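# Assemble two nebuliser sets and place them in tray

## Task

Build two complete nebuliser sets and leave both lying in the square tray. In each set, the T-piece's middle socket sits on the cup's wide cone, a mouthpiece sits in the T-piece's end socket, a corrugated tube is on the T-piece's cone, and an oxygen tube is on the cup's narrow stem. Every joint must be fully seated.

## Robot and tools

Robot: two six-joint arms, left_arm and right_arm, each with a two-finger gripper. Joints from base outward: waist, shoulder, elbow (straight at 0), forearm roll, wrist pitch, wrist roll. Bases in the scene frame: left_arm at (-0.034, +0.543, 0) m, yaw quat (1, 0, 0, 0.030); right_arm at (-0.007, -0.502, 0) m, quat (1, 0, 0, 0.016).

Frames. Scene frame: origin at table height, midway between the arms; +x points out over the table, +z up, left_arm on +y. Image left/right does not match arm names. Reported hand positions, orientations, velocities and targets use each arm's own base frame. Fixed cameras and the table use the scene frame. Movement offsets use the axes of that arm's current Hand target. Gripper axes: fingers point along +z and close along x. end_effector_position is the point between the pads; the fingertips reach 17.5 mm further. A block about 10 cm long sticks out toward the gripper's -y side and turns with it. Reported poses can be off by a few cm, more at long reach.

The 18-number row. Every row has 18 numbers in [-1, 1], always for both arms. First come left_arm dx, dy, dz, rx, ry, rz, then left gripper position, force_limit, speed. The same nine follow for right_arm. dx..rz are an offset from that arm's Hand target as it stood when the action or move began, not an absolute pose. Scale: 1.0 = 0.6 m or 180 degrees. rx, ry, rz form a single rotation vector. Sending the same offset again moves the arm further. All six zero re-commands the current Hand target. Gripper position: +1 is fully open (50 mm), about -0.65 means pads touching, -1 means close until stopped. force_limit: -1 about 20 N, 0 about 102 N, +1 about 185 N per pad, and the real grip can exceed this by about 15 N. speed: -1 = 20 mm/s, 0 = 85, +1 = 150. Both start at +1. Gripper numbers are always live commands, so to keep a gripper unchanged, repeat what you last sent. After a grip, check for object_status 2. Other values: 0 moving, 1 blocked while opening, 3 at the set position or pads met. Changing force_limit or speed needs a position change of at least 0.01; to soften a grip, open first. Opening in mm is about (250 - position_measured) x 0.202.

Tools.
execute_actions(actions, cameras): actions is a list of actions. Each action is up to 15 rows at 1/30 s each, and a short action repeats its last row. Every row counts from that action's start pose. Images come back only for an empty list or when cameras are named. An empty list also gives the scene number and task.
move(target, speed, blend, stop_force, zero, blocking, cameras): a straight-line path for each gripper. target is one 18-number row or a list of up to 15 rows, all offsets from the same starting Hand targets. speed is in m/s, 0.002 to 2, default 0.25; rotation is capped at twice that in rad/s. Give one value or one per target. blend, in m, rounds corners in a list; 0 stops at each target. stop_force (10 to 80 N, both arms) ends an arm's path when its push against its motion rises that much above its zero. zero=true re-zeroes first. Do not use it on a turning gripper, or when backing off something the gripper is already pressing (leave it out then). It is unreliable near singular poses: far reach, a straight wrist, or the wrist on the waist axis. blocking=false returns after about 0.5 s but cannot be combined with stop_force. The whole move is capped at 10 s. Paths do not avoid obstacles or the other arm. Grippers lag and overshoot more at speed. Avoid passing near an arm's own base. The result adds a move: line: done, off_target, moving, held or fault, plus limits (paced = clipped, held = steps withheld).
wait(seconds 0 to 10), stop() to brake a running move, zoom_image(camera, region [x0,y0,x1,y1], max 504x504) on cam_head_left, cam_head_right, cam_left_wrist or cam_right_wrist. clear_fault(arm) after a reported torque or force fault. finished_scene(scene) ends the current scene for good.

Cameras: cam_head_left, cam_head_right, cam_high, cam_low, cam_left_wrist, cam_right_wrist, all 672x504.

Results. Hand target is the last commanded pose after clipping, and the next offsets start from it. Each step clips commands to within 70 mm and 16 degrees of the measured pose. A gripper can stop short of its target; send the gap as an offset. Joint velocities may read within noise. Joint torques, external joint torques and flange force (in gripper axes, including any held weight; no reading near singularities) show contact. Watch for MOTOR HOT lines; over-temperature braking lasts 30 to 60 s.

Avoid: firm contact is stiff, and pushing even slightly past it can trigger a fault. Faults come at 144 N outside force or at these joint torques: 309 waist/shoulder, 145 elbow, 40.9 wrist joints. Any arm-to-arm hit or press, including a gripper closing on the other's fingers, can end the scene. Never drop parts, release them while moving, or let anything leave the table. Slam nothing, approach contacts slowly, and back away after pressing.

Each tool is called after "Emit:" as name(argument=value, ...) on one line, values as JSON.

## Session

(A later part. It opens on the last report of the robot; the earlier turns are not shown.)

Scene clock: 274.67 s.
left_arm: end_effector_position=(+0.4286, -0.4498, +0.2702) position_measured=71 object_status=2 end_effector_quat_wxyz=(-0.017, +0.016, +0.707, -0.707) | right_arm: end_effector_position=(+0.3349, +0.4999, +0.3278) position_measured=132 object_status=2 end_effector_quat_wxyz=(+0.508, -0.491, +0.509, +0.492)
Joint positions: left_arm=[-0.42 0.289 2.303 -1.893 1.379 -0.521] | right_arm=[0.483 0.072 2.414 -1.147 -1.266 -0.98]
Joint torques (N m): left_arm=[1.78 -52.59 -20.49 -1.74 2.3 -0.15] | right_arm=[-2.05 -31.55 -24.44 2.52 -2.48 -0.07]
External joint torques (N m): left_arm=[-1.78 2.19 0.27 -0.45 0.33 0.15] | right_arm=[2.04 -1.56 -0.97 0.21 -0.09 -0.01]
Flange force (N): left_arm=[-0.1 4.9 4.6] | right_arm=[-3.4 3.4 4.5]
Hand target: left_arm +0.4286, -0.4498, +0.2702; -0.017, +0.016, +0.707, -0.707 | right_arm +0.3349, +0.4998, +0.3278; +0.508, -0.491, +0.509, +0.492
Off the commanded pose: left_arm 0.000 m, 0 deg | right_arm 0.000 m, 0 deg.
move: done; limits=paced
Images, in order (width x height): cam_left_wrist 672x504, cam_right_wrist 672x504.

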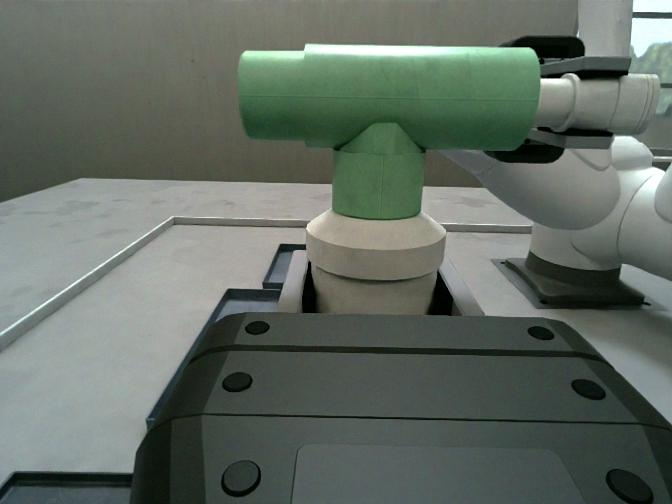

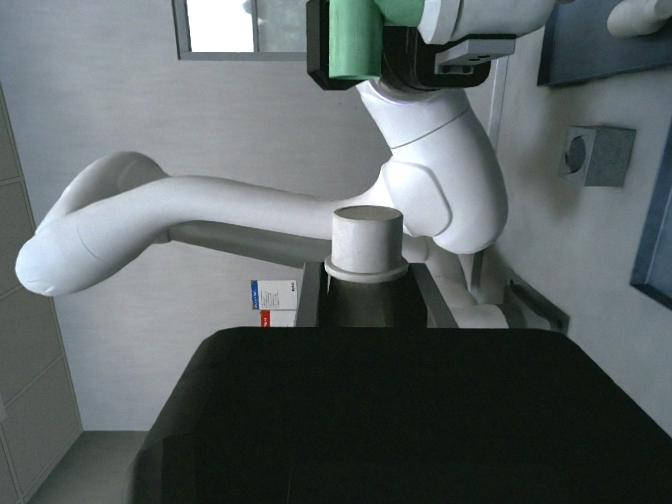

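Emit:
move(target=[0, 0, 0, 0, 0, 0, -0.97, 1, -0.6, -0.0018, -0.0067, 0.1607, 0, 0, 0, -1, 1, -0.6], speed=0.2, cameras=["cam_left_wrist", "cam_right_wrist", "cam_head_left", "cam_head_right"])

Emit:
zoom_image(camera="cam_left_wrist", region=[440, 20, 672, 160])

Emit:
zoom_image(camera="cam_right_wrist", region=[290, 60, 490, 300])

Emit:
zoom_image(camera="cam_head_left", region=[360, 250, 450, 330])

Emit:
zoom_image(camera="cam_head_right", region=[280, 240, 420, 340])

Scene clock: 284.47 s.
left_arm: end_effector_position=(+0.4286, -0.4498, +0.2702) position_measured=71 object_status=2 end_effector_quat_wxyz=(-0.017, +0.016, +0.707, -0.707) | right_arm: end_effector_position=(+0.3422, +0.5960, +0.3289) position_measured=132 object_status=2 end_effector_quat_wxyz=(+0.508, -0.491, +0.509, +0.492)
Joint positions: left_arm=[-0.42 0.289 2.303 -1.893 1.379 -0.521] | right_arm=[0.667 0.162 2.302 -0.988 -1.155 -1.018]
Joint torques (N m): left_arm=[1.77 -52.8 -20.53 -1.75 2.3 -0.14] | right_arm=[-2.08 -42.71 -25.9 2.72 -2.55 -0.03]
External joint torques (N m): left_arm=[-1.89 2.57 0.08 -0.46 0.33 0.14] | right_arm=[1.67 -1.41 -1.09 0.25 -0.07 -0.05]
Flange force (N): left_arm=[-0.8 5.5 5.0] | right_arm=[-2.7 2.8 3.1]
Hand target: left_arm +0.4286, -0.4498, +0.2702; -0.017, +0.016, +0.707, -0.707 | right_arm +0.3422, +0.5961, +0.3289; +0.508, -0.491, +0.509, +0.492
Off the commanded pose: left_arm 0.000 m, 0 deg | right_arm 0.000 m, 0 deg.
move: done
Images, in order (width x height): cam_head_left 672x504, cam_head_right 672x504, cam_left_wrist 672x504, cam_right_wrist 672x504.

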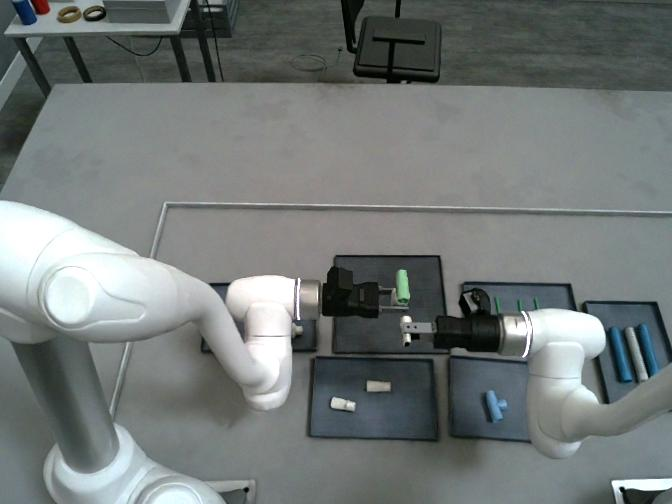

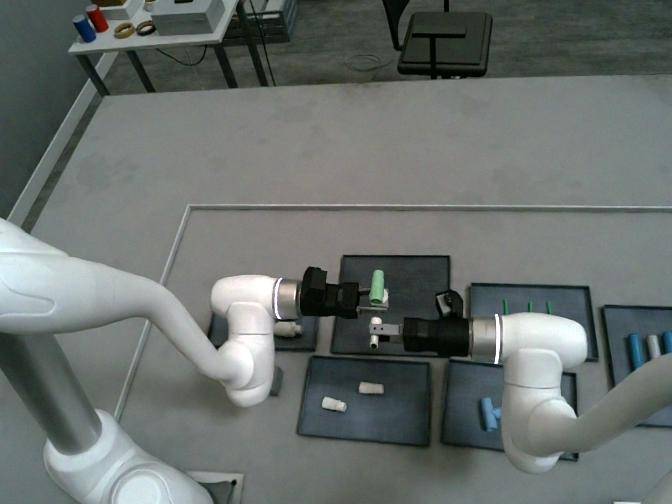

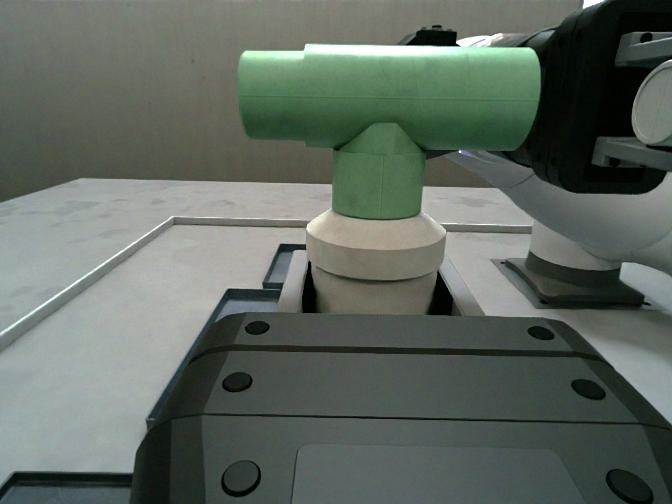

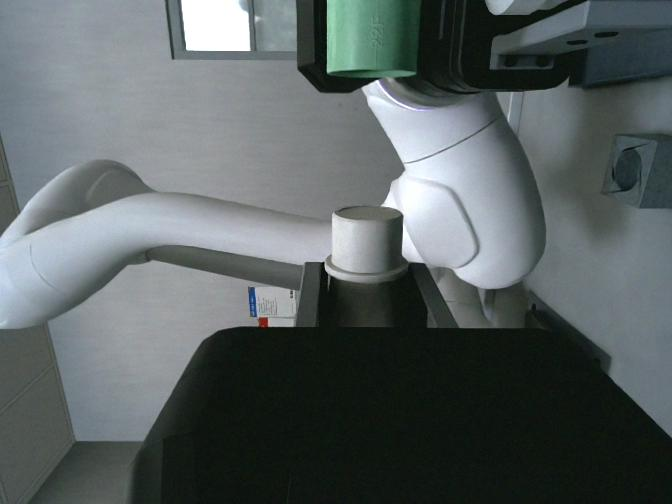

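Scaled by 2.172 from the camera's 672x504 image, which has a finer 960x720 frame.

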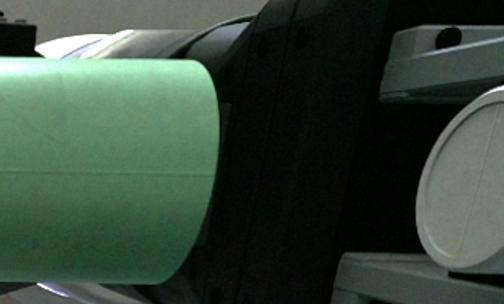

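Scaled by 2.100 from the camera's 672x504 image, which has a finer 960x720 frame.

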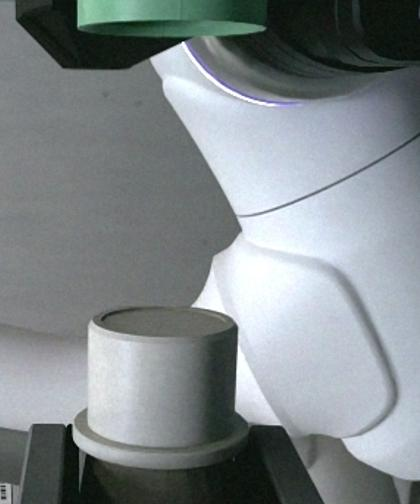

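Scaled by 5.600 from the camera's 672x504 image, which has a finer 960x720 frame.

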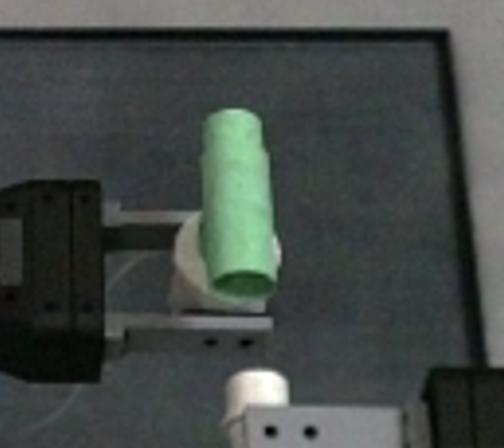

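Scaled by 3.600 from the camera's 672x504 image, which has a finer 960x720 frame.

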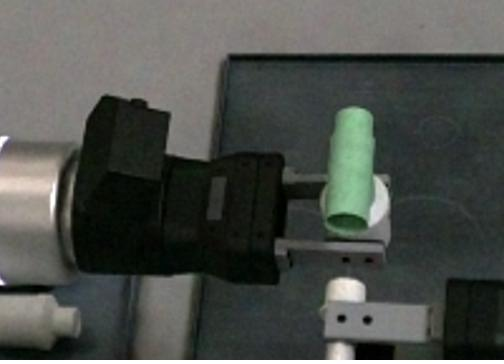

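Emit:
move(target=[0, 0, 0, 0, 0, 0, -0.97, 1, -0.6, 0.0004, -0.0433, 0.0014, 0, 0, 0, -1, 1, -0.6], speed=0.12, cameras=["cam_left_wrist", "cam_right_wrist", "cam_head_left", "cam_head_right", "cam_low", "cam_high"])

Emit:
zoom_image(camera="cam_left_wrist", region=[440, 20, 672, 180])

Emit:
zoom_image(camera="cam_right_wrist", region=[290, 60, 490, 300])

Emit:
zoom_image(camera="cam_head_left", region=[380, 260, 425, 325])

Emit:
zoom_image(camera="cam_head_right", region=[355, 260, 400, 325])

Scene clock: 302.53 s.
left_arm: end_effector_position=(+0.4286, -0.4498, +0.2702) position_measured=71 object_status=2 end_effector_quat_wxyz=(-0.017, +0.016, +0.707, -0.707) | right_arm: end_effector_position=(+0.3682, +0.5960, +0.3287) position_measured=132 object_status=2 end_effector_quat_wxyz=(+0.508, -0.491, +0.509, +0.492)
Joint positions: left_arm=[-0.42 0.289 2.303 -1.893 1.379 -0.521] | right_arm=[0.633 0.189 2.268 -1.023 -1.17 -0.999]
Joint torques (N m): left_arm=[1.69 -52.57 -20.55 -1.74 2.33 -0.13] | right_arm=[-2.08 -45.63 -26.21 2.77 -2.49 -0.05]
External joint torques (N m): left_arm=[-1.72 2.45 0.14 -0.47 0.29 0.13] | right_arm=[1.97 -1.68 -0.95 0.19 -0.12 -0.03]
Flange force (N): left_arm=[-0.7 5.3 4.7] | right_arm=[-3.0 3.2 3.1]
Hand target: left_arm +0.4286, -0.4498, +0.2702; -0.017, +0.016, +0.707, -0.707 | right_arm +0.3682, +0.5960, +0.3287; +0.508, -0.491, +0.509, +0.492
Off the commanded pose: left_arm 0.000 m, 0 deg | right_arm 0.000 m, 0 deg.
move: done

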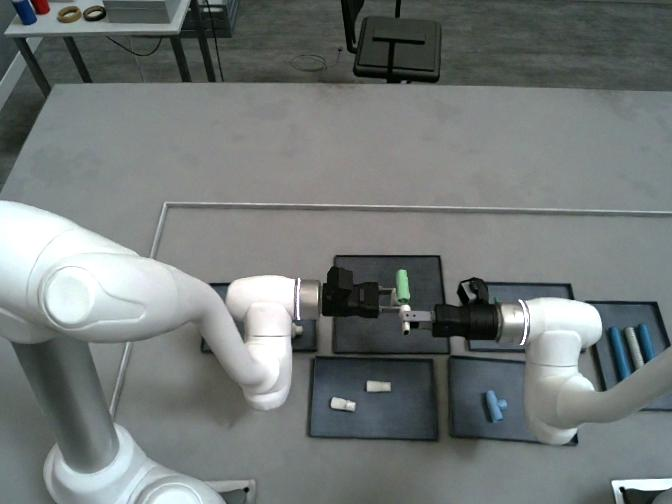

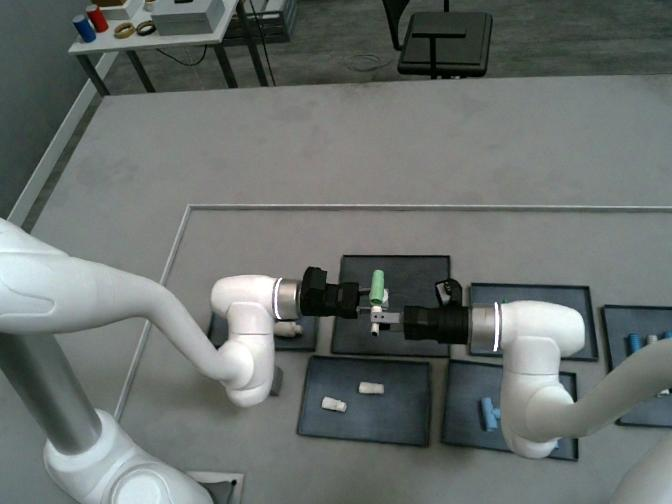

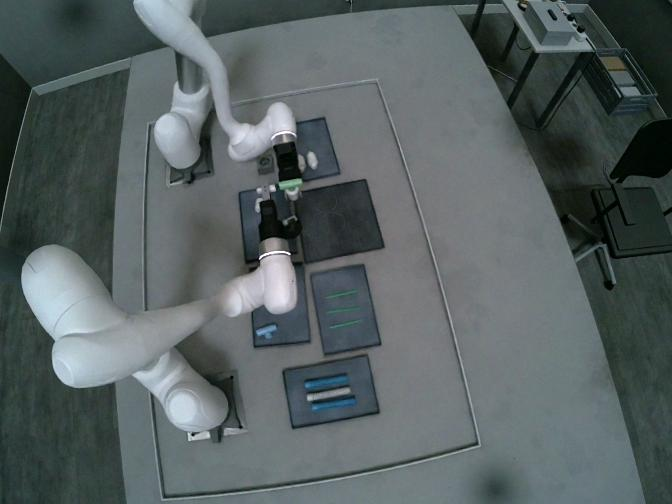

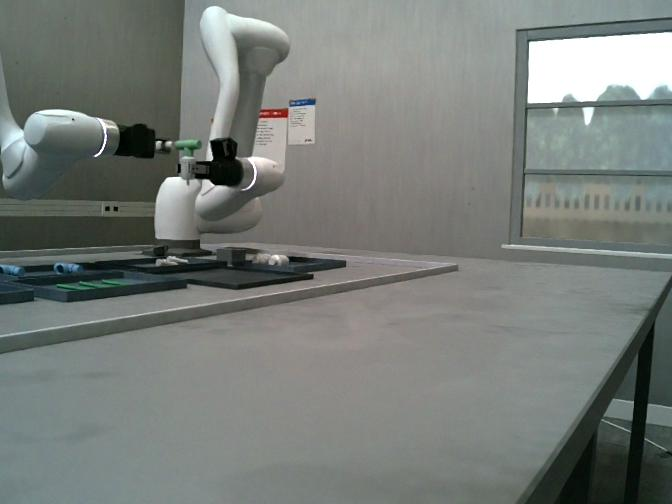

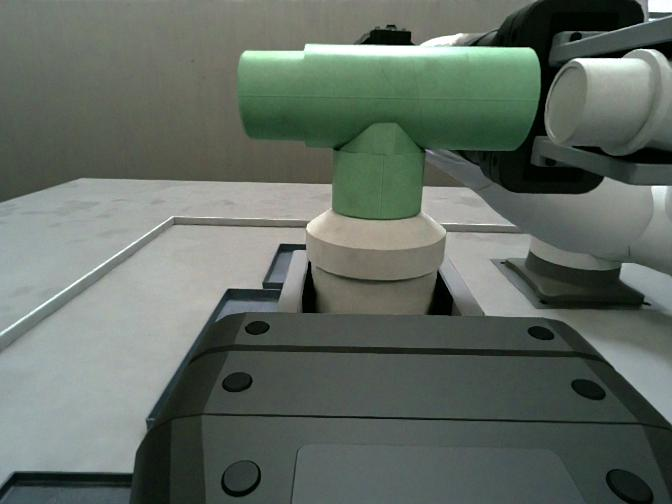

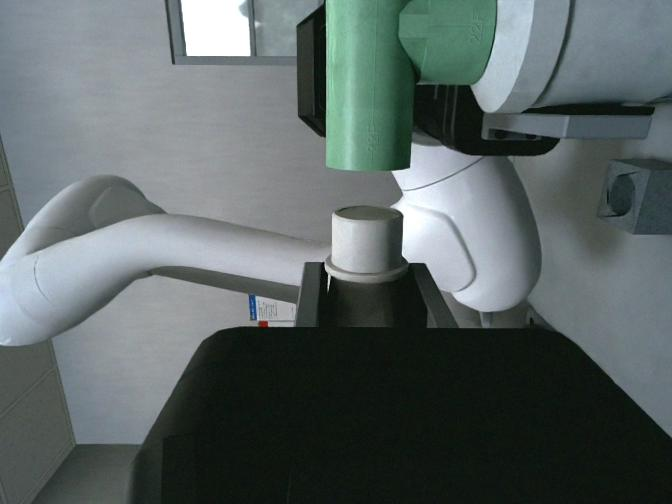

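Scaled by 2.172 from the camera's 672x504 image, which has a finer 960x720 frame.

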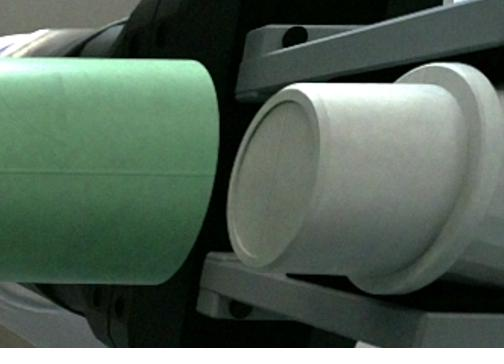

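Scaled by 2.100 from the camera's 672x504 image, which has a finer 960x720 frame.

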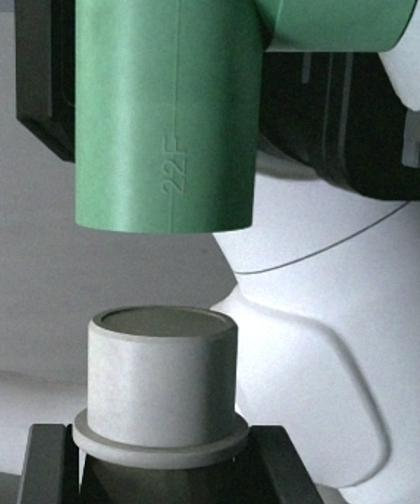

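Scaled by 7.754 from the camera's 672x504 image, which has a finer 960x720 frame.

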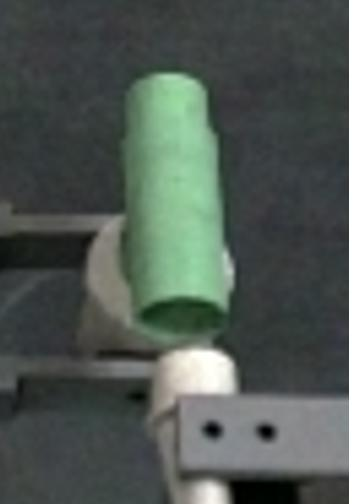

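Scaled by 7.754 from the camera's 672x504 image, which has a finer 960x720 frame.

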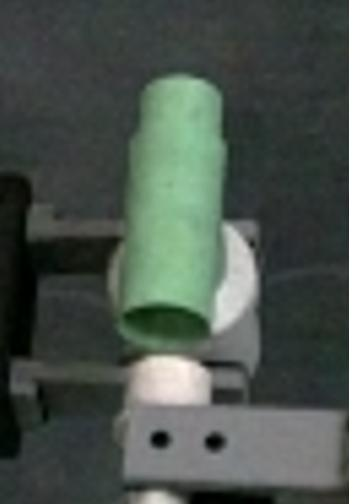

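Emit:
move(target=[0, 0, 0, 0, 0, 0, -0.97, 1, -0.6, -0.0008, -0.0128, 0.0043, 0, 0, 0, -1, 1, -0.6], speed=0.06, cameras=["cam_left_wrist", "cam_right_wrist", "cam_head_left", "cam_head_right"])

Emit:
zoom_image(camera="cam_left_wrist", region=[440, 20, 672, 180])

Emit:
zoom_image(camera="cam_right_wrist", region=[290, 100, 490, 300])

Emit:
zoom_image(camera="cam_head_left", region=[380, 265, 425, 320])

Emit:
zoom_image(camera="cam_head_right", region=[355, 265, 400, 320])

Scene clock: 320.50 s.
left_arm: end_effector_position=(+0.4286, -0.4498, +0.2702) position_measured=71 object_status=2 end_effector_quat_wxyz=(-0.017, +0.016, +0.707, -0.707) | right_arm: end_effector_position=(+0.3760, +0.5983, +0.3291) position_measured=132 object_status=2 end_effector_quat_wxyz=(+0.508, -0.491, +0.509, +0.492)
Joint positions: left_arm=[-0.42 0.289 2.303 -1.893 1.379 -0.521] | right_arm=[0.627 0.198 2.255 -1.03 -1.171 -0.993]
Joint torques (N m): left_arm=[1.45 -52.21 -20.57 -1.72 2.31 -0.17] | right_arm=[-1.97 -46.69 -26.12 2.78 -2.46 -0.06]
External joint torques (N m): left_arm=[-1.51 2.01 0.19 -0.48 0.32 0.18] | right_arm=[1.93 -1.62 -1.06 0.18 -0.13 -0.01]
Flange force (N): left_arm=[-0.2 4.6 4.1] | right_arm=[-3.0 2.9 3.2]
Hand target: left_arm +0.4286, -0.4498, +0.2702; -0.017, +0.016, +0.707, -0.707 | right_arm +0.3760, +0.5983, +0.3291; +0.508, -0.491, +0.509, +0.492
Off the commanded pose: left_arm 0.000 m, 0 deg | right_arm 0.000 m, 0 deg.
move: done
Images, in order (width x height): cam_head_left 672x504, cam_head_right 672x504, cam_left_wrist 672x504, cam_right_wrist 672x504.

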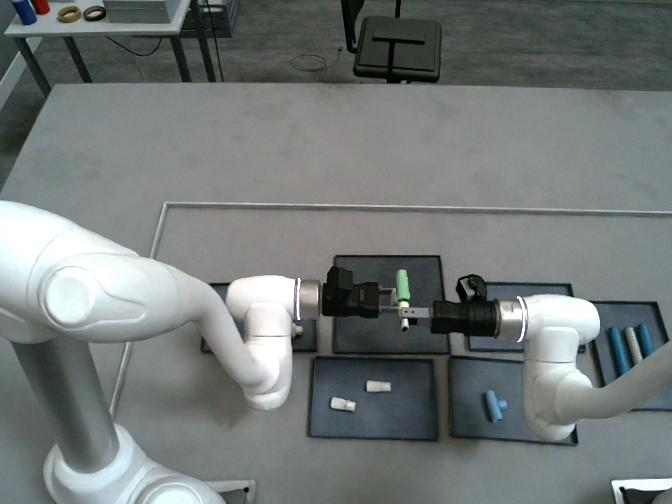

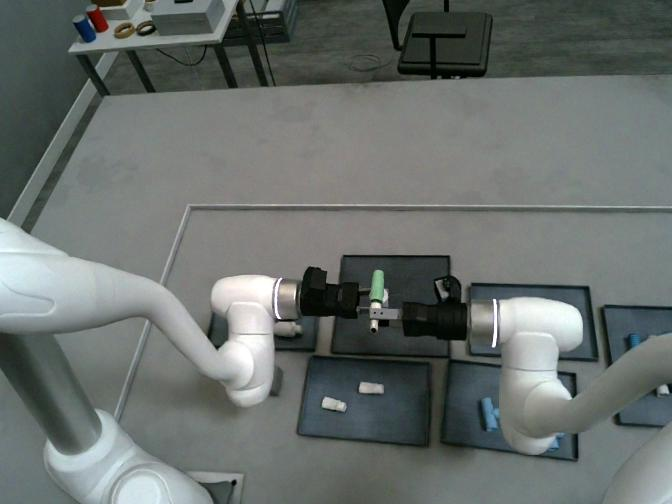

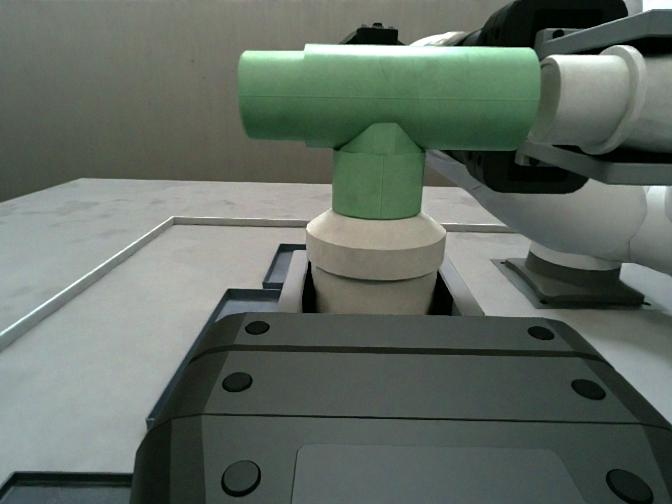

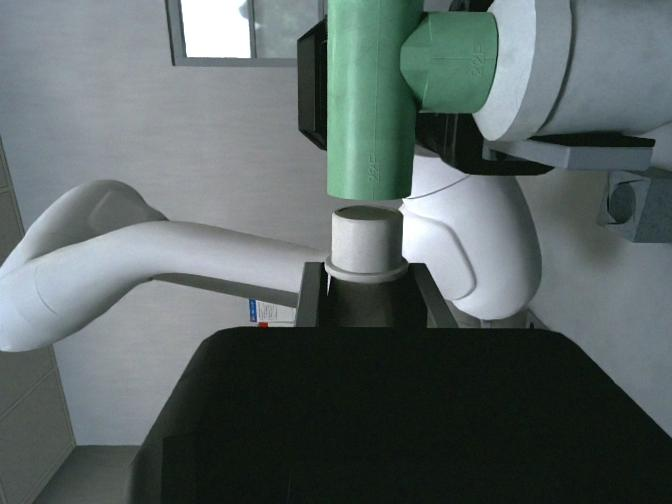

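Scaled by 2.172 from the camera's 672x504 image, which has a finer 960x720 frame.

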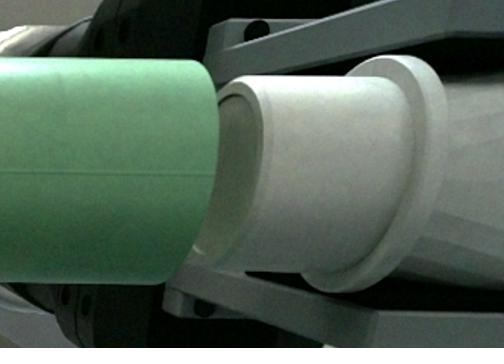

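Scaled by 2.520 from the camera's 672x504 image, which has a finer 960x720 frame.

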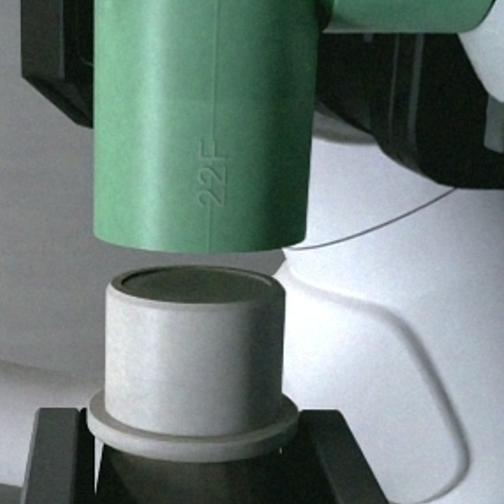

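Scaled by 9.164 from the camera's 672x504 image, which has a finer 960x720 frame.

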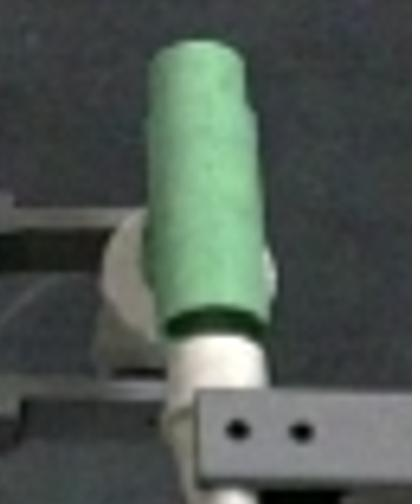

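Scaled by 9.164 from the camera's 672x504 image, which has a finer 960x720 frame.

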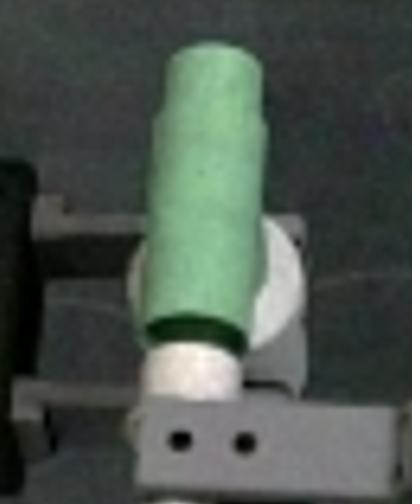

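Emit:
move(target=[0, 0, 0, 0, 0, 0, -0.97, 1, -0.6, 0, -0.0342, 0.0011, 0, 0, 0, -1, 1, -0.6], speed=0.015, stop_force=15, cameras=["cam_left_wrist", "cam_right_wrist"])

Scene clock: 327.40 s.
left_arm: end_effector_position=(+0.4286, -0.4498, +0.2702) position_measured=71 object_status=2 end_effector_quat_wxyz=(-0.017, +0.016, +0.707, -0.707) | right_arm: end_effector_position=(+0.3965, +0.5983, +0.3291) position_measured=132 object_status=2 end_effector_quat_wxyz=(+0.508, -0.491, +0.509, +0.492)
Joint positions: left_arm=[-0.42 0.289 2.303 -1.893 1.379 -0.521] | right_arm=[0.603 0.219 2.226 -1.054 -1.18 -0.977]
Joint torques (N m): left_arm=[-5.12 -55.52 -15.96 1.35 4.43 0.49] | right_arm=[-9.8 -45.96 -30.79 5.55 0.22 -0.16]
External joint torques (N m): left_arm=[4.82 5.4 -4.38 -3.55 -1.79 -0.49] | right_arm=[9.93 -5.05 3.3 -2.57 -2.81 0.08]
Flange force (N): left_arm=[-14.4 7.1 2.5] | right_arm=[-4.9 17.0 1.6]
Hand target: left_arm +0.4286, -0.4498, +0.2702; -0.017, +0.016, +0.707, -0.707 | right_arm +0.3965, +0.5983, +0.3291; +0.508, -0.491, +0.509, +0.492
Off the commanded pose: left_arm 0.000 m, 0 deg | right_arm 0.000 m, 0 deg.
move: done
Images, in order (width x height): cam_left_wrist 672x504, cam_right_wrist 672x504.

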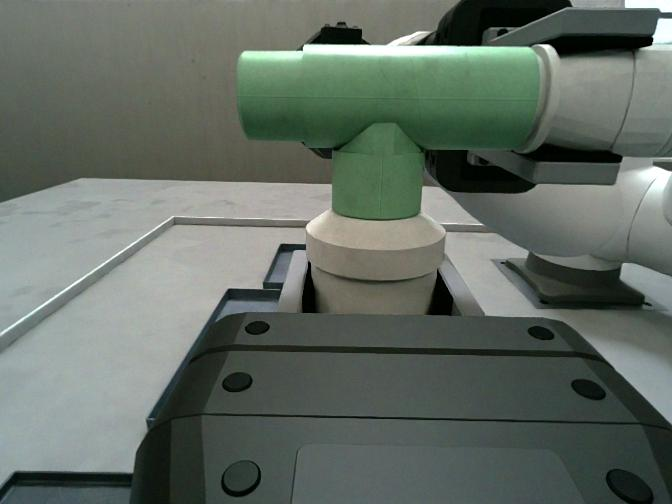

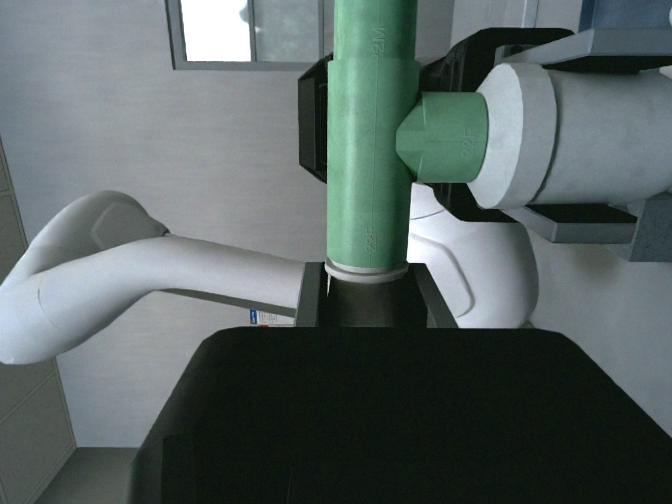

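Emit:
move(target=[[0, 0, 0, 0, 0, 0, -0.97, 1, -0.6, -0.001325, -0.0011, 0.00005, 0, 0.02222, 0, -1, 1, -0.6], [0, 0, 0, 0, 0, 0, -0.97, 1, -0.6, 0.001325, -0.0021, 0.0001, 0, -0.02222, 0, -1, 1, -0.6], [0, 0, 0, 0, 0, 0, -0.97, 1, -0.6, -0.001325, -0.0028, 0.0001, 0, 0.02222, 0, -1, 1, -0.6], [0, 0, 0, 0, 0, 0, -0.97, 1, -0.6, 0, -0.0028, 0.0001, 0, 0, 0, -1, 1, -0.6]], speed=0.06, cameras=["cam_left_wrist", "cam_right_wrist"])

Emit:
zoom_image(camera="cam_left_wrist", region=[440, 20, 672, 180])

Emit:
zoom_image(camera="cam_right_wrist", region=[290, 200, 440, 310])

Scene clock: 339.63 s.
left_arm: end_effector_position=(+0.4286, -0.4498, +0.2702) position_measured=71 object_status=2 end_effector_quat_wxyz=(-0.017, +0.016, +0.707, -0.707) | right_arm: end_effector_position=(+0.3982, +0.5983, +0.3291) position_measured=132 object_status=2 end_effector_quat_wxyz=(+0.508, -0.491, +0.509, +0.492)
Joint positions: left_arm=[-0.42 0.289 2.303 -1.893 1.379 -0.521] | right_arm=[0.601 0.221 2.224 -1.056 -1.181 -0.976]
Joint torques (N m): left_arm=[-7.08 -56.45 -19.11 -0.08 4.89 0.09] | right_arm=[-5.37 -43.8 -30.51 4.81 0.34 -0.29]
External joint torques (N m): left_arm=[6.96 6.44 -1.16 -2.11 -2.26 -0.09] | right_arm=[5.27 -7.41 2.98 -1.83 -2.92 0.21]
Flange force (N): left_arm=[-12.4 10.4 -5.0] | right_arm=[-8.3 14.0 -6.8]
Hand target: left_arm +0.4286, -0.4498, +0.2702; -0.017, +0.016, +0.707, -0.707 | right_arm +0.3982, +0.5983, +0.3291; +0.508, -0.491, +0.509, +0.492
Off the commanded pose: left_arm 0.000 m, 0 deg | right_arm 0.000 m, 0 deg.
move: done
Images, in order (width x height): cam_left_wrist 672x504, cam_right_wrist 672x504.

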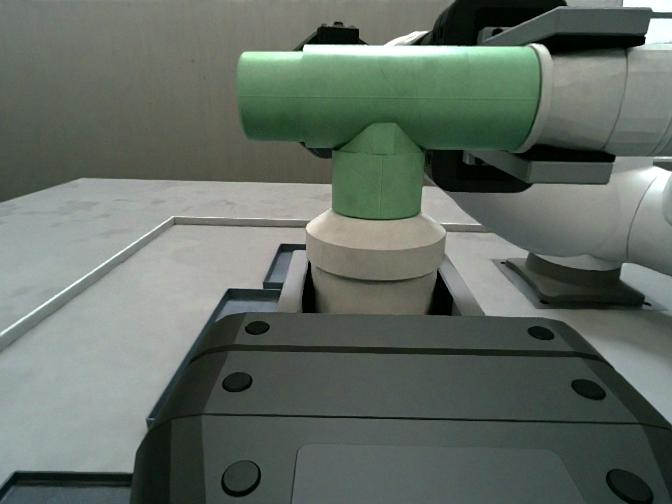

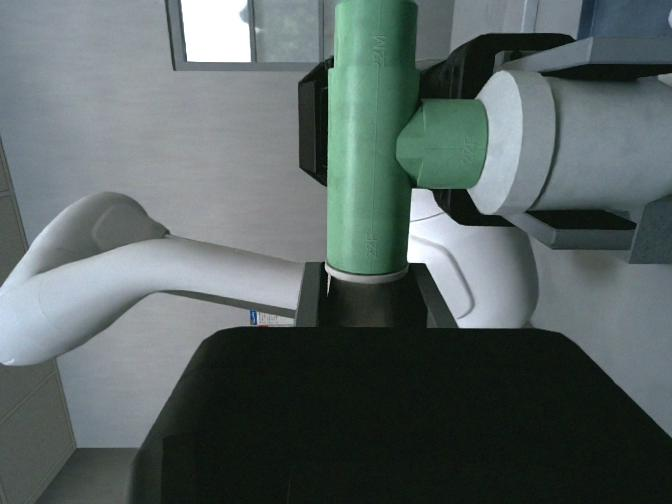

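Scaled by 2.172 from the camera's 672x504 image, which has a finer 960x720 frame.

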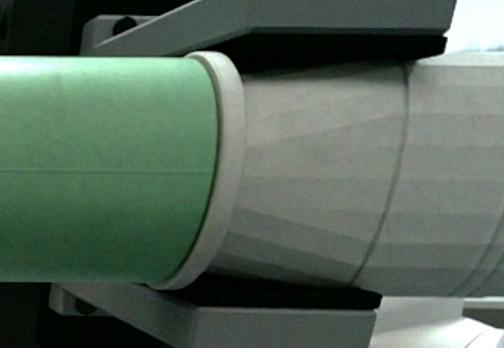

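Scaled by 3.360 from the camera's 672x504 image, which has a finer 960x720 frame.

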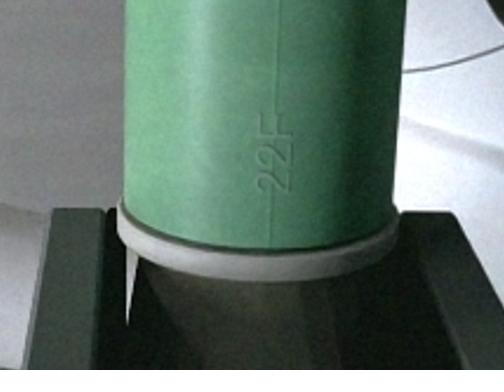

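Emit:
move(target=[[0, 0, 0, 0, 0, 0, -0.97, 1, -0.6, -0.001325, -0.0011, 0.00005, 0, 0.02222, 0, -1, 1, -0.6], [0, 0, 0, 0, 0, 0, -0.97, 1, -0.6, 0.001325, -0.002, 0.0001, 0, -0.02222, 0, -1, 1, -0.6], [0, 0, 0, 0, 0, 0, -0.97, 1, -0.6, 0, -0.0025, 0.0001, 0, 0, 0, -1, 1, -0.6]], speed=0.06, cameras=["cam_left_wrist", "cam_right_wrist"])

Emit:
zoom_image(camera="cam_right_wrist", region=[290, 200, 440, 310])

Scene clock: 346.03 s.
left_arm: end_effector_position=(+0.4286, -0.4498, +0.2702) position_measured=71 object_status=2 end_effector_quat_wxyz=(-0.017, +0.016, +0.707, -0.707) | right_arm: end_effector_position=(+0.3997, +0.5983, +0.3291) position_measured=132 object_status=2 end_effector_quat_wxyz=(+0.508, -0.491, +0.509, +0.492)
Joint positions: left_arm=[-0.42 0.289 2.303 -1.893 1.379 -0.521] | right_arm=[0.599 0.222 2.222 -1.058 -1.182 -0.975]
Joint torques (N m): left_arm=[-8.79 -62.65 -11.04 4.41 9.01 0.74] | right_arm=[-22.69 -38.45 -29.68 7.38 5.87 -0.5]
External joint torques (N m): left_arm=[8.75 12.48 -9.28 -6.6 -6.38 -0.74] | right_arm=[22.69 -12.79 2.26 -4.42 -8.44 0.42]
Flange force (N): left_arm=[-30.7 15.2 9.8] | right_arm=[-13.6 33.3 8.5]
Hand target: left_arm +0.4286, -0.4498, +0.2702; -0.017, +0.016, +0.707, -0.707 | right_arm +0.3997, +0.5983, +0.3291; +0.508, -0.491, +0.509, +0.492
Off the commanded pose: left_arm 0.000 m, 0 deg | right_arm 0.000 m, 0 deg.
move: done
Images, in order (width x height): cam_left_wrist 672x504, cam_right_wrist 672x504.

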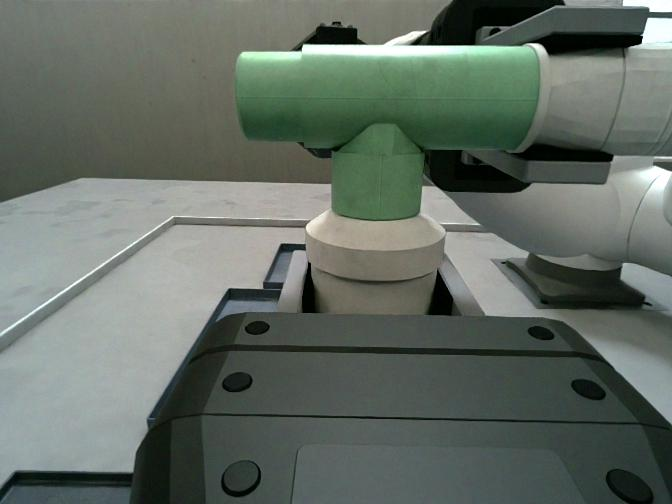

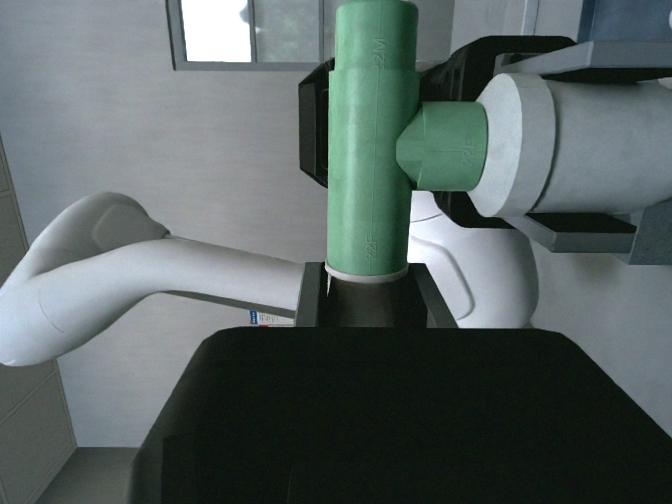

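Scaled by 3.360 from the camera's 672x504 image, which has a finer 960x720 frame.

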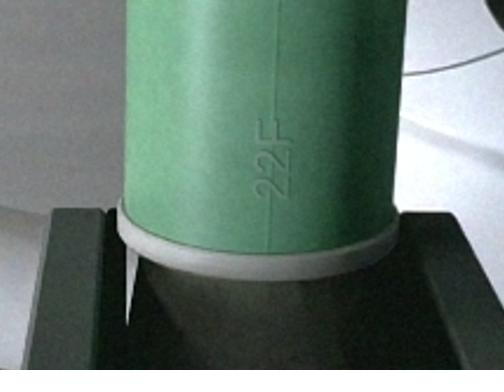

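Emit:
move(target=[[0, 0, 0, 0, 0, 0, -0.97, 1, -0.6, -0.001325, -0.0009, 0.00005, 0, 0.02222, 0, -1, 1, -0.6], [0, 0, 0, 0, 0, 0, -0.97, 1, -0.6, 0.001325, -0.0016, 0.0001, 0, -0.02222, 0, -1, 1, -0.6], [0, 0, 0, 0, 0, 0, -0.97, 1, -0.6, 0, -0.0018, 0.0001, 0, 0, 0, -1, 1, -0.6], [0, 0, 0, 0, 0, 0, -0.97, 1, -0.6, 0, -0.0003, 0, 0, 0, 0, -1, 1, -0.6], [0, 0, 0, 0, 0, 0, -0.97, 1, -0.6, 0, -0.0003, 0, 0, 0, 0, 0.45, 1, -0.6], [0, 0, 0, 0, 0, 0, -0.97, 1, -0.6, 0, -0.0003, -0.1333, 0, 0, 0, 0.45, 1, -0.6], [0, 0, 0, 0, 0, 0, -0.97, 1, -0.6, -0.0015, -0.019, -0.5802, 0.35355, 0, 0.35355, 0.45, 1, -0.6], [0, 0, 0, 0, 0, 0, -0.97, 1, -0.6, 0.1318, 0.0275, -1.0, 0.7071, 0, 0.7071, 0.45, 1, -0.6]], speed=[0.06, 0.06, 0.06, 0.05, 0.05, 0.15, 0.45, 0.45], blend=[0, 0, 0, 0, 0, 0.01, 0.03, 0], cameras=["cam_left_wrist", "cam_right_wrist"])

Scene clock: 368.20 s.
left_arm: end_effector_position=(+0.4286, -0.4498, +0.2702) position_measured=71 object_status=2 end_effector_quat_wxyz=(-0.017, +0.016, +0.707, -0.707) | right_arm: end_effector_position=(+0.3627, -0.0007, +0.2496) position_measured=85 object_status=3 end_effector_quat_wxyz=(-0.001, +0.719, +0.695, +0.000)
Joint positions: left_arm=[-0.42 0.289 2.303 -1.893 1.379 -0.521] | right_arm=[-0.098 -0.253 2.214 0.001 1.182 -0.064]
Joint torques (N m): left_arm=[1.57 -52.54 -20.61 -1.74 2.33 -0.12] | right_arm=[-1.55 -12.35 -39.29 3.85 0.29 0.08]
External joint torques (N m): left_arm=[-1.45 2.33 0.31 -0.45 0.29 0.12] | right_arm=[1.4 -1.19 -1.69 0.23 -0.23 -0.08]
Flange force (N): left_arm=[-0.5 5.1 4.0] | right_arm=[3.7 0.4 -2.8]
Hand target: left_arm +0.4286, -0.4498, +0.2702; -0.017, +0.016, +0.707, -0.707 | right_arm +0.3627, -0.0007, +0.2495; -0.001, +0.719, +0.695, +0.000
Off the commanded pose: left_arm 0.000 m, 0 deg | right_arm 0.000 m, 0 deg.
move: done
Images, in order (width x height): cam_left_wrist 672x504, cam_right_wrist 672x504.

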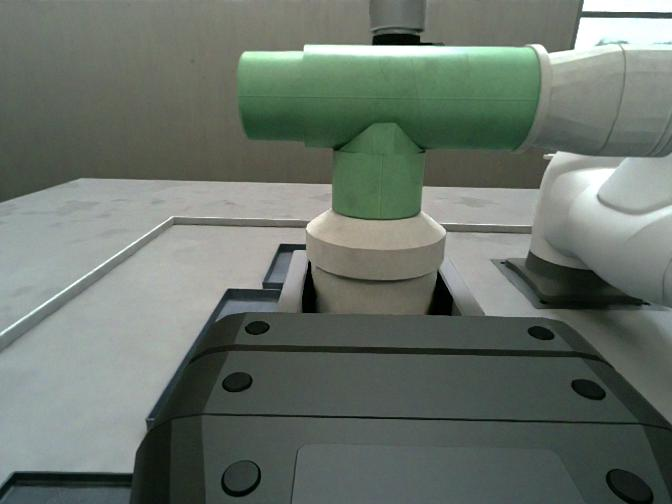

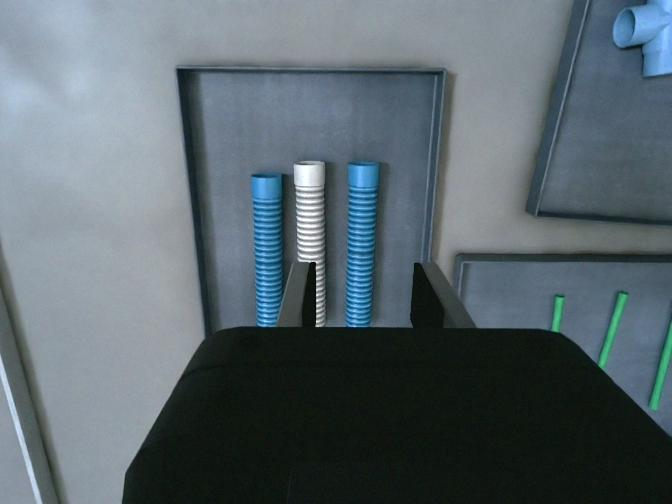

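Emit:
move(target=[0, 0, 0, 0, 0, 0, -0.97, 1, -0.6, 0.0192, -0.0068, 0.2577, 0, 0, 0.0044, 0.36, 1, -0.6], speed=0.25, cameras=["cam_right_wrist"])

Scene clock: 377.47 s.
left_arm: end_effector_position=(+0.4286, -0.4498, +0.2702) position_measured=71 object_status=2 end_effector_quat_wxyz=(-0.017, +0.016, +0.707, -0.707) | right_arm: end_effector_position=(+0.3588, +0.0111, +0.0950) position_measured=99 object_status=3 end_effector_quat_wxyz=(-0.001, +0.724, +0.690, +0.000)
Joint positions: left_arm=[-0.42 0.289 2.303 -1.893 1.379 -0.521] | right_arm=[-0.066 -0.076 2.407 0.001 0.812 -0.019]
Joint torques (N m): left_arm=[1.67 -52.58 -20.63 -1.75 2.36 -0.17] | right_arm=[-1.94 -22.24 -30.93 2.98 0.27 -0.03]
External joint torques (N m): left_arm=[-1.76 2.61 0.32 -0.44 0.26 0.17] | right_arm=[1.92 -1.82 -1.33 0.24 -0.2 0.03]
Flange force (N): left_arm=[-0.5 5.7 4.7] | right_arm=[5.4 -1.0 -3.8]
Hand target: left_arm +0.4286, -0.4498, +0.2702; -0.017, +0.016, +0.707, -0.707 | right_arm +0.3588, +0.0111, +0.0949; -0.001, +0.724, +0.690, +0.000
Off the commanded pose: left_arm 0.000 m, 0 deg | right_arm 0.000 m, 0 deg.
move: done
Images, in order (width x height): cam_right_wrist 672x504.

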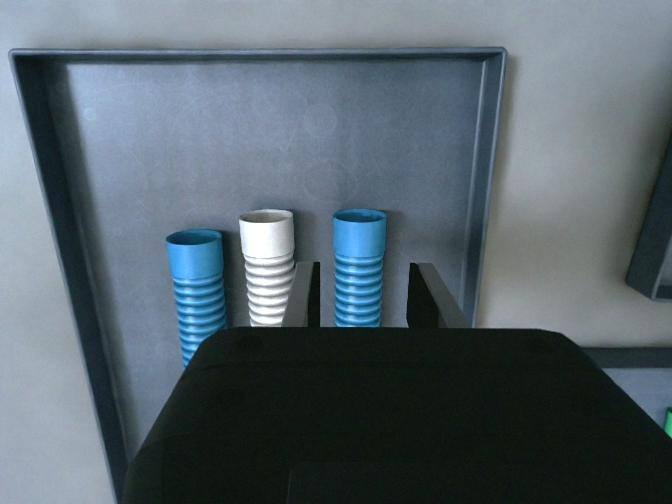

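Emit:
move(target=[[0, 0, 0, 0, 0, 0, -0.97, 1, -0.6, 0.0017, -0.0012, 0.1175, 0, 0, 0, 0.36, 1, -0.6], [0, 0, 0, 0, 0, 0, -0.97, 1, -0.6, 0.0017, -0.0012, 0.1175, 0, 0, 0, -1, 1, -0.6], [0, 0, 0, 0, 0, 0, -0.97, 1, -0.6, 0.0017, -0.0012, -0.1751, 0, 0, 0, -1, 1, -0.6], [0, 0, 0, 0, 0, 0, -0.97, 1, -0.6, 0.3885, 0.1335, -0.3085, 0, 0.25, 0, -1, 1, -0.6], [0, 0, 0, 0, 0, 0, -0.97, 1, -0.6, 0.7445, 0.25, -0.3968, 0, 0.5, 0, -1, 1, -0.6]], speed=[0.12, 0.12, 0.25, 0.4, 0.4], blend=[0, 0, 0.03, 0.05, 0], cameras=["cam_left_wrist", "cam_right_wrist", "cam_head_left"])

Scene clock: 399.57 s.
left_arm: end_effector_position=(+0.4286, -0.4498, +0.2702) position_measured=71 object_status=2 end_effector_quat_wxyz=(-0.017, +0.016, +0.707, -0.707) | right_arm: end_effector_position=(+0.5303, +0.4499, +0.3331) position_measured=137 object_status=2 end_effector_quat_wxyz=(+0.489, -0.512, -0.487, -0.512)
Joint positions: left_arm=[-0.42 0.289 2.303 -1.893 1.379 -0.521] | right_arm=[0.236 0.273 2.139 1.785 1.384 -0.86]
Joint torques (N m): left_arm=[1.63 -52.85 -20.57 -1.76 2.29 -0.14] | right_arm=[-1.91 -60.2 -32.29 1.22 2.6 0.09]
External joint torques (N m): left_arm=[-1.72 2.81 0.19 -0.44 0.33 0.15] | right_arm=[1.71 -2.47 -1.39 0.17 -0.25 -0.01]
Flange force (N): left_arm=[-1.0 6.0 4.7] | right_arm=[4.4 -1.6 3.4]
Hand target: left_arm +0.4286, -0.4498, +0.2702; -0.017, +0.016, +0.707, -0.707 | right_arm +0.5303, +0.4499, +0.3331; +0.489, -0.512, -0.487, -0.512
Off the commanded pose: left_arm 0.000 m, 0 deg | right_arm 0.000 m, 0 deg.
move: done
Images, in order (width x height): cam_head_left 672x504, cam_left_wrist 672x504, cam_right_wrist 672x504.

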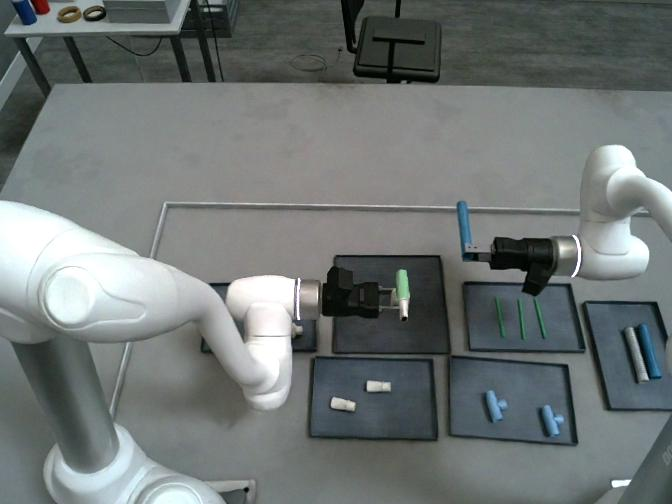

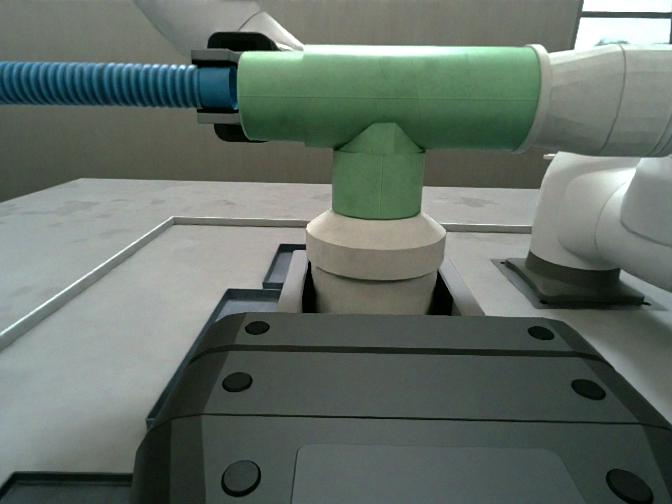

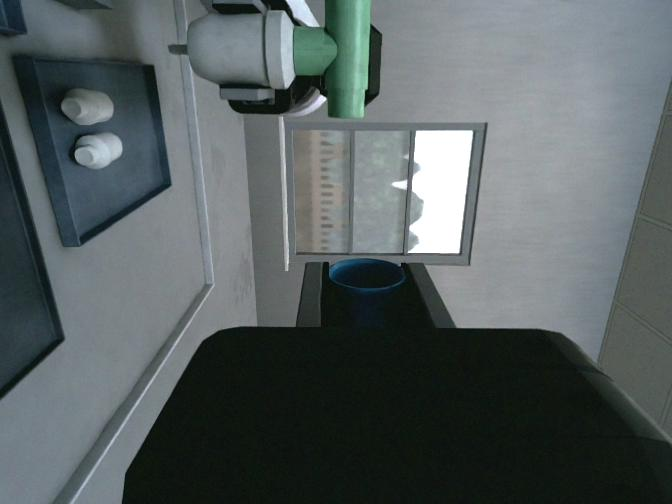

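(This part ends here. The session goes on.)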